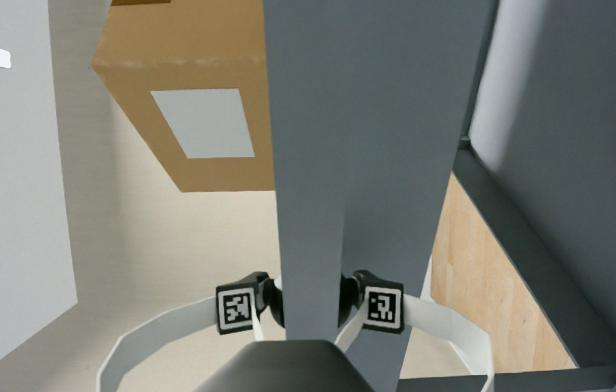

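Request:
move --blocking false --cameras '[]' --r2 '{"base":{"translate_m":-0.18,"strafe_m":-0.14},"pace":"slow"}'

Request:
wait --seconds 5 --cameras '["r2_head_camera","r2_head_right_camera"]'

Request:
zoom_image --camera "r2_head_right_camera" --region '[130, 260, 350, 500]'

Scene clock: 1076.60 s.
move: r2 moving
r1: as last shown
r1.lidar_m: 4.02 2.78 1.98 1.89 1.99 1.85 1.74 1.84 2.47 2.81 2.90 3.93
r1.servo_current: wrist_yaw_rad=46(72) wrist_pitch_rad=39(46) wrist_roll_rad=59(65) gripper_m=46(46)
r1.wrist_depth_mm: - 138 - - - - - / 110 138 - - - - - / 117 139 214 - - - - / 136 151 250 - - - - / 1661 - - 1708 1661 1808 - / 1182 1205 193 1205 187 1138 1118 / 842 750 759 798 788 778 809
r2.base_odometry: x=-2.967 y=-5.682 heading=+2.711
r2.turned_by_wheels: +0.000
r2.turned_by_imu: +0.001
r2.base_tilt: forward=-0.7 right=+0.0
r2.lidar_m: 0.44 1.22 0.95 0.95 1.07 1.60 2.10 2.28 1.85 1.91 2.03 0.37
r2.base_status: translate_m moving; strafe_m moving
r2.joint_positions: lift_m=+0.690 arm_m=+0.000 wrist_yaw_rad=+0.001 wrist_pitch_rad=+0.005 wrist_roll_rad=+1.569 gripper_m=-0.036
r2.joint_status: not commanded
r2.measured_speeds: translate_m=-0.040 strafe_m=-0.032 rotate_rad=-0.001 lift_m=+0.000 arm_m=+0.000 wrist_yaw_rad=+0.000 wrist_pitch_rad=+0.000 wrist_roll_rad=+0.000
r2.motor_effort: lift_m=+19(19) arm_m=-3(4) wheel_0=+4(6) wheel_1=-10(10) wheel_2=+9(11)
r2.servo_current: wrist_yaw_rad=52(52) wrist_pitch_rad=46(52) wrist_roll_rad=46(59) gripper_m=137(143)
r2.hand_pose: x=+0.4594 y=-0.0872 z=+0.8666 quat_wxyz=(+0.708, +0.706, +0.002, -0.002) (m; r2's base frame)
r2.wrist_depth_mm: - 399 397 104 158 - - / - 402 407 111 172 - - / - - 504 121 188 - - / - - - 134 206 - - / - - - 152 229 1708 - / - - 183 172 177 1499 484 / - - - - - 1499 433
pictures: none
No camera images: "cameras" was empty.

Scene clock: 1079.60 s.
earlier move: r2 done
r1.base_odometry: x=-2.444 y=+1.753 heading=+2.878
r1.turned_by_wheels: +0.000
r1.turned_by_imu: +0.000
r1.base_tilt: forward=-1.6 right=+1.3
r1.lidar_m: 4.03 2.74 2.00 1.90 1.96 1.84 1.74 1.84 2.49 2.82 2.91 3.95
r1.base_status: not commanded
r1.joint_positions: lift_m=+0.127 arm_m=+0.000 wrist_yaw_rad=+3.092 wrist_pitch_rad=+0.002 wrist_roll_rad=+0.000 gripper_m=+0.056
r1.joint_status: not commanded
r1.measured_speeds: all 0
r1.motor_effort: lift_m=+20(20) arm_m=+5(5) wheel_0=+4(4) wheel_1=+4(4) wheel_2=-3(3)
r1.servo_current: wrist_yaw_rad=52(72) wrist_pitch_rad=46(52) wrist_roll_rad=46(72) gripper_m=39(52)
r1.hand_pose: x=-0.1129 y=+0.1016 z=+0.3046 quat_wxyz=(+0.025, -0.001, +0.000, +1.000) (m; r1's base frame)
r1.wrist_depth_mm: - 138 - - - - - / 110 138 - - - - - / 117 139 214 - - - - / 136 151 249 - - - - / 1708 - - 1661 1618 1863 - / 1205 1182 194 1182 188 1138 1160 / 854 750 750 798 788 768 820
r2.base_odometry: x=-2.758 y=-5.633 heading=+2.711
r2.turned_by_wheels: +0.000
r2.turned_by_imu: +0.000
r2.base_tilt: forward=-0.6 right=+0.1
r2.lidar_m: 0.40 0.45 1.11 1.10 1.21 1.88 1.93 2.17 1.70 1.66 1.93 0.40
r2.base_status: done
r2.joint_positions: lift_m=+0.690 arm_m=+0.000 wrist_yaw_rad=+0.001 wrist_pitch_rad=+0.005 wrist_roll_rad=+1.569 gripper_m=-0.036
r2.joint_status: not commanded
r2.measured_speeds: all 0
r2.motor_effort: lift_m=+19(19) arm_m=-3(4) wheel_0=+1(7) wheel_1=-5(10) wheel_2=+7(11)
r2.servo_current: wrist_yaw_rad=46(59) wrist_pitch_rad=46(52) wrist_roll_rad=33(65) gripper_m=124(143)
r2.hand_pose: x=+0.4594 y=-0.0872 z=+0.8666 quat_wxyz=(+0.708, +0.706, +0.002, -0.002) (m; r2's base frame)
r2.wrist_depth_mm: - - - 146 201 707 - / - - 521 151 208 759 - / - 459 445 156 216 - - / - - 496 162 224 831 - / - - 585 169 233 - - / - - 183 177 177 153 - / - - - - - 1576 484
wait: 3.00 of 5 s (r2 has come to rest)
pictures: r2_head_camera, r2_head_right_camera
Images, in order (width x height): r2_head_camera 420x560, r2_head_right_camera 420x672.

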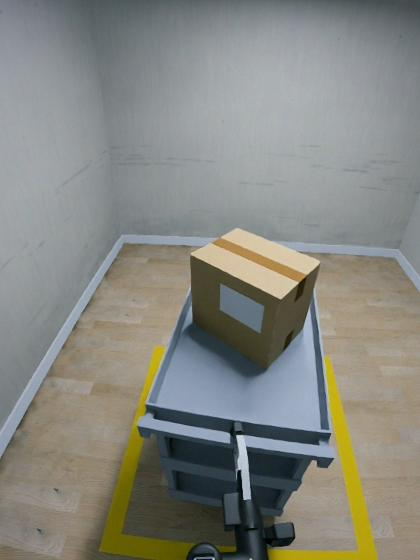

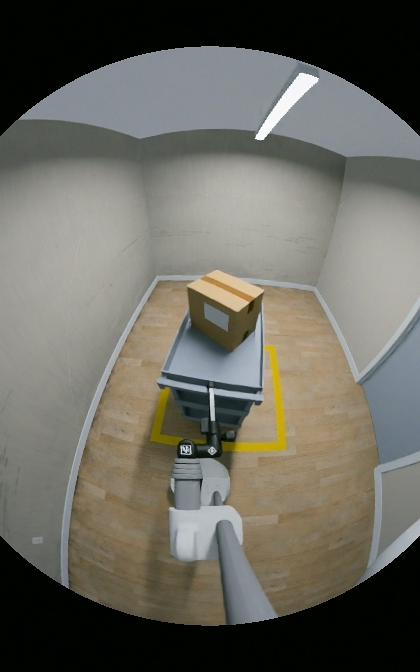

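Scaled by 2.100 from the camera's 420x672 image, which has a finer 600x960 frame.

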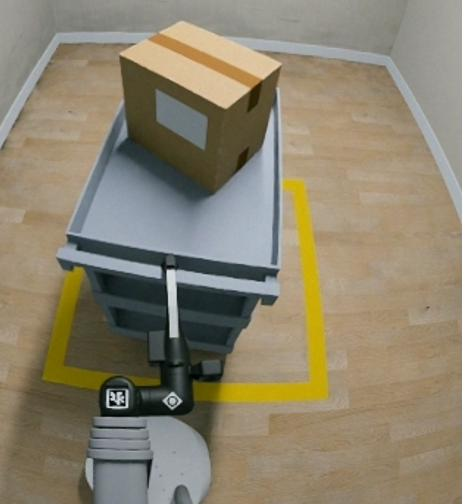

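Request:
move --blocking false --cameras '[]' --r2 '{"joints":{"gripper_m":0.1}}'

Request:
wait --seconds 2 --cameras '[]'

Request:
move --blocking false --cameras '[]' --r2 '{"base":{"translate_m":-0.5},"pace":"slow"}'

Request:
wait --seconds 7 --cameras '["r2_head_camera","r2_head_right_camera"]'

Request:
zoom_image --camera "r2_head_camera" --region '[80, 180, 380, 540]'

Scene clock: 1087.63 s.
move: r2 moving
r1: as last shown
r1.lidar_m: 4.02 2.79 1.98 1.90 1.98 1.81 1.72 1.83 2.46 2.84 2.92 3.96
r1.motor_effort: lift_m=+20(20) arm_m=+4(5) wheel_0=+4(4) wheel_1=+4(4) wheel_2=-3(3)
r1.servo_current: wrist_yaw_rad=59(59) wrist_pitch_rad=39(46) wrist_roll_rad=39(46) gripper_m=46(46)
r1.wrist_depth_mm: - 138 - - - - - / 110 138 - - - - - / 117 139 214 - - - - / 136 151 249 - - - - / 1708 - - 1708 1661 1808 - / 1182 1205 193 1182 187 1160 1138 / 854 750 741 820 788 768 809
r2.base_odometry: x=-2.758 y=-5.633 heading=+2.711
r2.turned_by_wheels: +0.000
r2.turned_by_imu: +0.000
r2.base_tilt: forward=-0.7 right=+0.1
r2.lidar_m: 0.41 0.48 1.11 1.08 1.21 1.85 1.94 2.12 1.73 1.70 1.92 0.38
r2.base_status: not commanded
r2.joint_positions: lift_m=+0.690 arm_m=+0.000 wrist_yaw_rad=+0.001 wrist_pitch_rad=+0.005 wrist_roll_rad=+1.569 gripper_m=-0.012
r2.joint_status: gripper_m moving
r2.measured_speeds: all 0
r2.motor_effort: lift_m=+19(19) arm_m=-4(4) wheel_0=+1(2) wheel_1=-5(5) wheel_2=+6(7)
r2.servo_current: wrist_yaw_rad=39(52) wrist_pitch_rad=46(46) wrist_roll_rad=52(52) gripper_m=59(150)
r2.hand_pose: x=+0.4594 y=-0.0872 z=+0.8666 quat_wxyz=(+0.708, +0.706, +0.002, -0.002) (m; r2's base frame)
r2.wrist_depth_mm: - - - 147 202 1336 - / - - 525 153 210 750 - / - 462 445 157 217 - - / - - 496 163 226 831 - / - - 585 170 234 - - / - - 189 178 179 - - / - - - - - 1618 484
pictures: none
No camera images: "cameras" was empty.

Scene clock: 1089.17 s.
earlier move: r2 done
r1.base_odometry: x=-2.444 y=+1.753 heading=+2.878
r1.turned_by_wheels: +0.000
r1.turned_by_imu: +0.000
r1.base_tilt: forward=-1.6 right=+1.3
r1.lidar_m: 4.02 2.77 1.99 1.91 1.99 1.82 1.74 1.84 2.52 2.83 2.92 3.93
r1.base_status: not commanded
r1.joint_positions: lift_m=+0.127 arm_m=+0.000 wrist_yaw_rad=+3.092 wrist_pitch_rad=+0.002 wrist_roll_rad=+0.000 gripper_m=+0.056
r1.joint_status: not commanded
r1.measured_speeds: all 0
r1.motor_effort: lift_m=+20(20) arm_m=+5(5) wheel_0=+4(4) wheel_1=+3(4) wheel_2=-3(3)
r1.servo_current: wrist_yaw_rad=65(72) wrist_pitch_rad=46(52) wrist_roll_rad=59(65) gripper_m=46(46)
r1.hand_pose: x=-0.1129 y=+0.1016 z=+0.3046 quat_wxyz=(+0.025, -0.001, +0.000, +1.000) (m; r1's base frame)
r1.wrist_depth_mm: - 138 - - - - - / 110 138 - - - - - / 117 139 214 - - - - / 136 150 249 - - - - / 1661 - - 1661 1661 1808 - / 1182 1182 193 1205 187 1160 1138 / 831 759 759 798 788 778 809
r2.base_odometry: x=-2.758 y=-5.633 heading=+2.710
r2.turned_by_wheels: +0.000
r2.turned_by_imu: +0.000
r2.base_tilt: forward=-0.7 right=+0.1
r2.lidar_m: 0.42 0.50 1.14 1.11 1.23 1.84 1.94 2.13 1.72 1.68 1.91 0.41
r2.base_status: not commanded
r2.joint_positions: lift_m=+0.690 arm_m=+0.000 wrist_yaw_rad=+0.001 wrist_pitch_rad=+0.004 wrist_roll_rad=+1.569 gripper_m=+0.100
r2.joint_status: all done
r2.measured_speeds: all 0
r2.motor_effort: lift_m=+19(19) arm_m=-4(4) wheel_0=+2(2) wheel_1=-4(5) wheel_2=+3(7)
r2.servo_current: wrist_yaw_rad=33(59) wrist_pitch_rad=46(52) wrist_roll_rad=46(52) gripper_m=52(150)
r2.hand_pose: x=+0.4594 y=-0.0872 z=+0.8668 quat_wxyz=(+0.708, +0.706, +0.002, -0.001) (m; r2's base frame)
r2.wrist_depth_mm: - - - 151 205 715 - / - - 525 158 212 778 - / - - 452 163 222 - - / - - 508 484 230 - - / - - 585 179 238 - - / - - 193 182 195 1576 - / - - - - - 1808 488
wait: 1.53 of 2 s (r2 has come to rest)
pictures: none
No camera images: "cameras" was empty.

Scene clock: 1089.67 s.
move: r2 moving
r1: as last shown
r1.lidar_m: 4.02 2.77 2.01 1.90 1.99 1.84 1.74 1.81 2.50 2.82 2.93 3.94
r1.motor_effort: lift_m=+20(20) arm_m=+5(5) wheel_0=+4(4) wheel_1=+4(4) wheel_2=-3(3)
r1.servo_current: wrist_yaw_rad=46(59) wrist_pitch_rad=46(46) wrist_roll_rad=59(59) gripper_m=46(46)
r1.wrist_depth_mm: - 138 - - - - - / 110 139 - - - - - / 117 139 215 - - - - / 136 151 250 - - - - / 1708 - - 1708 1661 1863 - / 1182 1182 194 1182 187 1182 1118 / 854 759 759 788 788 768 809
r2.base_odometry: x=-2.746 y=-5.638 heading=+2.710
r2.turned_by_wheels: +0.000
r2.turned_by_imu: +0.000
r2.base_tilt: forward=-0.7 right=+0.1
r2.lidar_m: 0.44 0.51 1.13 1.10 1.23 1.88 1.93 2.15 1.72 1.68 1.91 0.41
r2.base_status: translate_m moving
r2.joint_positions: lift_m=+0.690 arm_m=+0.000 wrist_yaw_rad=+0.001 wrist_pitch_rad=+0.004 wrist_roll_rad=+1.569 gripper_m=+0.100
r2.joint_status: not commanded
r2.measured_speeds: translate_m=-0.049 strafe_m=+0.000 rotate_rad=+0.000 lift_m=+0.000 arm_m=+0.000 wrist_yaw_rad=+0.000 wrist_pitch_rad=+0.000 wrist_roll_rad=+0.000
r2.motor_effort: lift_m=+19(19) arm_m=-4(4) wheel_0=-1(8) wheel_1=-4(7) wheel_2=+10(11)
r2.servo_current: wrist_yaw_rad=52(59) wrist_pitch_rad=46(46) wrist_roll_rad=46(52) gripper_m=46(59)
r2.hand_pose: x=+0.4594 y=-0.0872 z=+0.8668 quat_wxyz=(+0.708, +0.706, +0.002, -0.001) (m; r2's base frame)
r2.wrist_depth_mm: - - - 160 214 1537 - / - - 530 166 222 788 - / - - 462 174 231 - - / - - 517 182 241 842 - / - - 603 190 250 - - / - - 193 195 193 - - / - - - - - 1756 492
pictures: none
No camera images: "cameras" was empty.

Scene clock: 1095.43 s.
earlier move: r2 done
r1.base_odometry: x=-2.444 y=+1.753 heading=+2.878
r1.turned_by_wheels: +0.000
r1.turned_by_imu: +0.000
r1.base_tilt: forward=-1.6 right=+1.3
r1.lidar_m: 4.02 2.79 1.99 1.89 1.96 1.85 1.74 1.84 2.47 2.83 2.91 3.95
r1.base_status: not commanded
r1.joint_positions: lift_m=+0.127 arm_m=+0.000 wrist_yaw_rad=+3.092 wrist_pitch_rad=+0.002 wrist_roll_rad=+0.000 gripper_m=+0.056
r1.joint_status: not commanded
r1.measured_speeds: all 0
r1.motor_effort: lift_m=+20(20) arm_m=+5(5) wheel_0=+4(4) wheel_1=+4(4) wheel_2=-3(3)
r1.servo_current: wrist_yaw_rad=52(72) wrist_pitch_rad=39(52) wrist_roll_rad=46(72) gripper_m=46(46)
r1.hand_pose: x=-0.1129 y=+0.1016 z=+0.3046 quat_wxyz=(+0.025, -0.001, +0.000, +1.000) (m; r1's base frame)
r1.wrist_depth_mm: - 138 - - - - - / 110 138 - - - - - / 117 139 215 - - - - / 136 151 249 - - - - / 1661 - - 1661 1661 1808 - / 1182 1182 193 1205 188 1160 1138 / 842 759 759 798 788 788 809
r2.base_odometry: x=-2.304 y=-5.842 heading=+2.710
r2.turned_by_wheels: +0.000
r2.turned_by_imu: +0.000
r2.base_tilt: forward=-0.7 right=+0.0
r2.lidar_m: 0.88 1.51 1.20 1.19 1.27 1.51 1.44 1.59 1.66 1.60 1.88 0.89
r2.base_status: done
r2.joint_positions: lift_m=+0.690 arm_m=+0.000 wrist_yaw_rad=+0.001 wrist_pitch_rad=+0.004 wrist_roll_rad=+1.569 gripper_m=+0.100
r2.joint_status: not commanded
r2.measured_speeds: all 0
r2.motor_effort: lift_m=+19(19) arm_m=-4(4) wheel_0=-5(10) wheel_1=-4(8) wheel_2=+5(11)
r2.servo_current: wrist_yaw_rad=52(65) wrist_pitch_rad=46(52) wrist_roll_rad=46(59) gripper_m=46(59)
r2.hand_pose: x=+0.4594 y=-0.0872 z=+0.8668 quat_wxyz=(+0.708, +0.706, +0.002, -0.001) (m; r2's base frame)
r2.wrist_depth_mm: - - - - - 1756 1182 / - - - - - 1618 1182 / - - - 931 - 699 - / - - - 960 - 723 - / - - - 1098 - 778 - / - - 192 778 194 1430 1205 / - - - - - 1756 1229
wait: 5.77 of 7 s (r2 has come to rest)
pictures: r2_head_camera, r2_head_right_camera
Images, in order (width x height): r2_head_camera 420x560, r2_head_right_camera 420x672.

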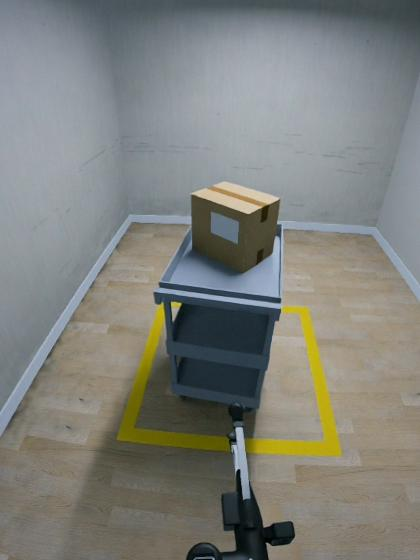

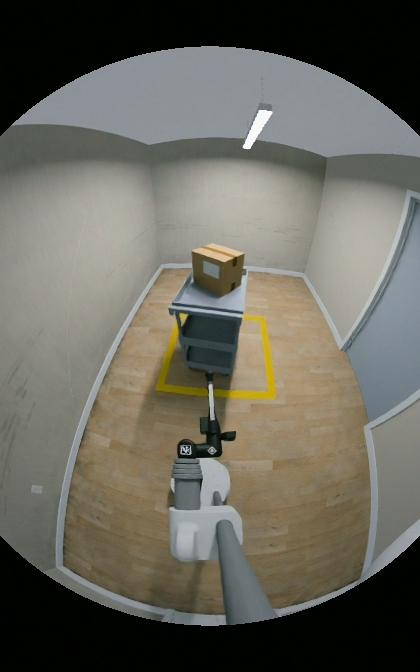

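Scaled by 1.400 from the camera's 420x560 image, which has a finer 1200x1600 frame.

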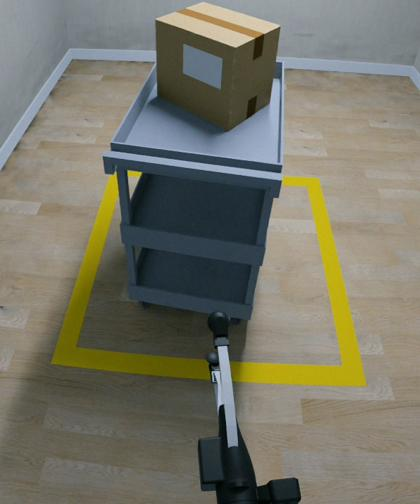

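Request:
move --blocking false --cameras '[]' --r2 '{"base":{"strafe_m":-1.1,"translate_m":0.3}}'

Request:
wait --seconds 6 --cameras '[]'

Request:
move --blocking false --cameras '[]' --r2 '{"base":{"rotate_rad":0.95}}'

Request:
wait --seconds 4 --cameras '["r2_head_camera","r2_head_right_camera"]'

Scene clock: 1108.50 s.
move: r2 moving
r1: as last shown
r1.lidar_m: 4.01 2.76 2.00 1.91 1.98 1.81 1.74 1.83 2.50 2.83 2.93 3.92
r1.motor_effort: lift_m=+20(20) arm_m=+5(5) wheel_0=+3(4) wheel_1=+4(4) wheel_2=-3(3)
r1.servo_current: wrist_yaw_rad=46(59) wrist_pitch_rad=46(46) wrist_roll_rad=59(59) gripper_m=39(46)
r1.wrist_depth_mm: - 138 - - - - - / 110 138 - - - - - / 117 139 213 - - - - / 136 150 250 - - - - / 1618 - - 1618 1661 1863 - / 1182 1205 194 1182 187 1182 1118 / 854 750 759 798 798 778 820
r2.base_odometry: x=-2.298 y=-5.810 heading=+2.709
r2.turned_by_wheels: -0.001
r2.turned_by_imu: +0.000
r2.base_tilt: forward=-0.7 right=+0.1
r2.lidar_m: 0.88 1.55 1.22 1.19 1.32 1.50 1.45 1.58 1.62 1.59 1.81 0.87
r2.base_status: translate_m moving; strafe_m moving
r2.joint_positions: lift_m=+0.690 arm_m=+0.000 wrist_yaw_rad=+0.001 wrist_pitch_rad=+0.004 wrist_roll_rad=+1.569 gripper_m=+0.100
r2.joint_status: not commanded
r2.measured_speeds: translate_m=+0.033 strafe_m=-0.122 rotate_rad=-0.001 lift_m=+0.000 arm_m=+0.000 wrist_yaw_rad=+0.000 wrist_pitch_rad=+0.000 wrist_roll_rad=+0.000
r2.motor_effort: lift_m=+19(19) arm_m=-3(4) wheel_0=+9(13) wheel_1=-9(11) wheel_2=-8(9)
r2.servo_current: wrist_yaw_rad=46(65) wrist_pitch_rad=46(46) wrist_roll_rad=39(52) gripper_m=46(52)
r2.hand_pose: x=+0.4594 y=-0.0872 z=+0.8668 quat_wxyz=(+0.708, +0.706, +0.002, -0.001) (m; r2's base frame)
r2.wrist_depth_mm: - - - - - 1756 1160 / - - - - - 1756 1182 / - - - 960 - 683 - / - - - 931 - 723 - / - - - 759 - 759 - / - - 193 768 194 1464 1255 / - - - - - 1863 1205
pictures: none
No camera images: "cameras" was empty.

Scene clock: 1113.27 s.
earlier move: r2 done
r1.base_odometry: x=-2.444 y=+1.753 heading=+2.878
r1.turned_by_wheels: +0.000
r1.turned_by_imu: +0.000
r1.base_tilt: forward=-1.6 right=+1.3
r1.lidar_m: 4.02 2.77 2.01 1.91 1.98 1.83 1.72 1.83 2.45 2.84 2.91 3.94
r1.base_status: not commanded
r1.joint_positions: lift_m=+0.127 arm_m=+0.000 wrist_yaw_rad=+3.092 wrist_pitch_rad=+0.002 wrist_roll_rad=+0.000 gripper_m=+0.056
r1.joint_status: not commanded
r1.measured_speeds: all 0
r1.motor_effort: lift_m=+20(20) arm_m=+5(5) wheel_0=+4(4) wheel_1=+4(4) wheel_2=-3(3)
r1.servo_current: wrist_yaw_rad=52(72) wrist_pitch_rad=39(52) wrist_roll_rad=59(72) gripper_m=46(52)
r1.hand_pose: x=-0.1129 y=+0.1016 z=+0.3046 quat_wxyz=(+0.025, -0.001, +0.000, +1.000) (m; r1's base frame)
r1.wrist_depth_mm: - 138 - - - - - / 110 139 - - - - - / 117 138 214 - - - - / 137 151 249 - - - - / 1708 - - 1661 1661 1863 - / 1182 1182 195 1182 187 1182 1160 / 842 750 750 788 788 778 820
r2.base_odometry: x=-2.116 y=-4.717 heading=+2.710
r2.turned_by_wheels: +0.000
r2.turned_by_imu: +0.001
r2.base_tilt: forward=-0.7 right=+0.1
r2.lidar_m: 2.84 1.08 0.98 2.22 2.43 1.91 1.60 0.73 0.59 0.57 0.71 1.12
r2.base_status: done
r2.joint_positions: lift_m=+0.690 arm_m=+0.000 wrist_yaw_rad=+0.001 wrist_pitch_rad=+0.004 wrist_roll_rad=+1.569 gripper_m=+0.100
r2.joint_status: not commanded
r2.measured_speeds: all 0
r2.motor_effort: lift_m=+19(19) arm_m=-3(4) wheel_0=+3(14) wheel_1=-2(11) wheel_2=-5(9)
r2.servo_current: wrist_yaw_rad=52(65) wrist_pitch_rad=46(52) wrist_roll_rad=46(59) gripper_m=46(59)
r2.hand_pose: x=+0.4594 y=-0.0872 z=+0.8668 quat_wxyz=(+0.708, +0.706, +0.002, -0.001) (m; r2's base frame)
r2.wrist_depth_mm: - - - - - 1464 1182 / - - - - - 1756 1205 / - - - - - 1756 1205 / - - - - - 1708 1205 / - - - - - 1708 1182 / - - 193 - 193 1537 1182 / - - - - - 1863 1205
wait: 4.77 of 6 s (r2 has come to rest)
pictures: none
No camera images: "cameras" was empty.

Scene clock: 1113.77 s.
move: r2 moving
r1: as last shown
r1.lidar_m: 4.02 2.75 2.01 1.90 1.99 1.80 1.73 1.84 2.50 2.82 2.88 3.96
r1.servo_current: wrist_yaw_rad=39(65) wrist_pitch_rad=46(46) wrist_roll_rad=59(65) gripper_m=33(46)
r1.wrist_depth_mm: - 138 - - - - - / 110 138 - - - - - / 117 139 213 - - - - / 137 150 249 - - - - / 1661 - - 1661 1661 1863 - / 1205 1205 194 1182 187 1182 1138 / 842 759 759 798 788 768 809
r2.base_odometry: x=-2.115 y=-4.717 heading=+2.962
r2.turned_by_wheels: +0.252
r2.turned_by_imu: +0.245
r2.base_tilt: forward=-0.7 right=+0.0
r2.lidar_m: 1.35 0.99 1.28 2.26 2.06 1.91 1.00 0.64 0.56 0.66 0.83 1.50
r2.base_status: rotate_rad moving
r2.joint_positions: lift_m=+0.690 arm_m=+0.000 wrist_yaw_rad=+0.001 wrist_pitch_rad=+0.004 wrist_roll_rad=+1.569 gripper_m=+0.100
r2.joint_status: not commanded
r2.measured_speeds: translate_m=-0.001 strafe_m=-0.001 rotate_rad=+0.973 lift_m=+0.000 arm_m=+0.000 wrist_yaw_rad=+0.000 wrist_pitch_rad=+0.000 wrist_roll_rad=+0.000
r2.motor_effort: lift_m=+19(19) arm_m=-4(4) wheel_0=-6(9) wheel_1=-9(10) wheel_2=-10(11)
r2.servo_current: wrist_yaw_rad=46(59) wrist_pitch_rad=46(52) wrist_roll_rad=59(59) gripper_m=52(52)
r2.hand_pose: x=+0.4594 y=-0.0872 z=+0.8668 quat_wxyz=(+0.708, +0.706, +0.002, -0.001) (m; r2's base frame)
r2.wrist_depth_mm: - - - - - 1708 1160 / - - - - - 1756 1182 / - - - - - 1808 1205 / - - - - - 1756 1182 / - - - - - 1808 1205 / - - 193 - 194 1537 1229 / - - - - - 1808 1078
pictures: none
No camera images: "cameras" was empty.

Scene clock: 1114.93 s.
earlier move: r2 done
r1.base_odometry: x=-2.444 y=+1.753 heading=+2.878
r1.turned_by_wheels: +0.000
r1.turned_by_imu: +0.000
r1.base_tilt: forward=-1.6 right=+1.3
r1.lidar_m: 4.02 2.76 1.99 1.91 1.99 1.85 1.75 1.83 2.51 2.83 2.93 3.93
r1.base_status: not commanded
r1.joint_positions: lift_m=+0.127 arm_m=+0.000 wrist_yaw_rad=+3.092 wrist_pitch_rad=+0.002 wrist_roll_rad=+0.000 gripper_m=+0.056
r1.joint_status: not commanded
r1.measured_speeds: all 0
r1.motor_effort: lift_m=+20(20) arm_m=+5(5) wheel_0=+4(4) wheel_1=+3(4) wheel_2=-3(3)
r1.servo_current: wrist_yaw_rad=52(65) wrist_pitch_rad=46(52) wrist_roll_rad=46(65) gripper_m=39(52)
r1.hand_pose: x=-0.1129 y=+0.1016 z=+0.3046 quat_wxyz=(+0.025, -0.001, +0.000, +1.000) (m; r1's base frame)
r1.wrist_depth_mm: - 138 - - - - - / 110 139 - - - - - / 117 138 213 - - - - / 137 151 249 - - - - / 1661 - - 1661 1618 1863 - / 1205 1182 193 1182 187 1138 1160 / 866 750 759 809 788 768 820
r2.base_odometry: x=-2.115 y=-4.717 heading=-2.624
r2.turned_by_wheels: +0.697
r2.turned_by_imu: +0.679
r2.base_tilt: forward=-0.7 right=+0.1
r2.lidar_m: 0.98 2.22 2.33 1.95 1.90 0.83 0.61 0.56 0.70 0.99 2.53 1.17
r2.base_status: done
r2.joint_positions: lift_m=+0.690 arm_m=+0.000 wrist_yaw_rad=+0.001 wrist_pitch_rad=+0.004 wrist_roll_rad=+1.569 gripper_m=+0.100
r2.joint_status: not commanded
r2.measured_speeds: all 0
r2.motor_effort: lift_m=+19(19) arm_m=-4(4) wheel_0=-2(9) wheel_1=-3(10) wheel_2=-5(12)
r2.servo_current: wrist_yaw_rad=33(65) wrist_pitch_rad=46(52) wrist_roll_rad=46(72) gripper_m=52(59)
r2.hand_pose: x=+0.4594 y=-0.0872 z=+0.8668 quat_wxyz=(+0.708, +0.706, +0.002, -0.001) (m; r2's base frame)
r2.wrist_depth_mm: - - - - - 1499 991 / - - - 960 - 1205 904 / - - - 976 - 866 - / - - - - - 809 - / - - - - - 1576 1138 / - - 189 - 193 1499 1182 / - - - - - 1756 1229
wait: 1.17 of 4 s (r2 has come to rest)
pictures: r2_head_camera, r2_head_right_camera
Images, in order (width x height): r2_head_camera 420x560, r2_head_right_camera 420x672.

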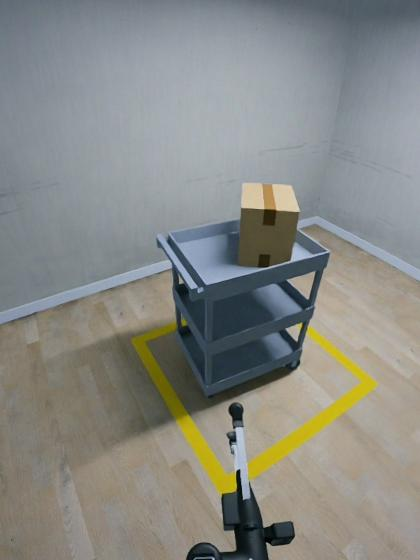

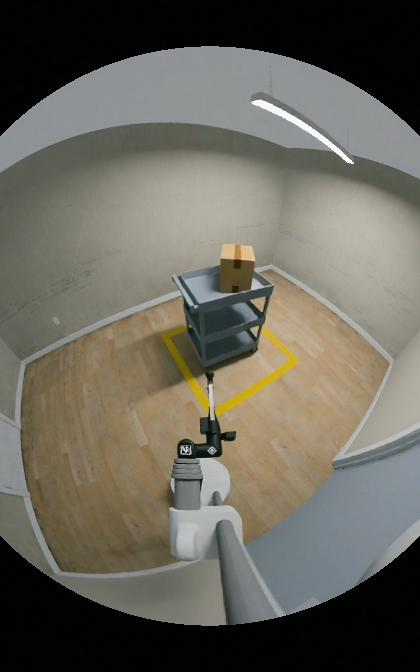

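Request:
finished_scene --scene 1

The scene is finished: the task was done.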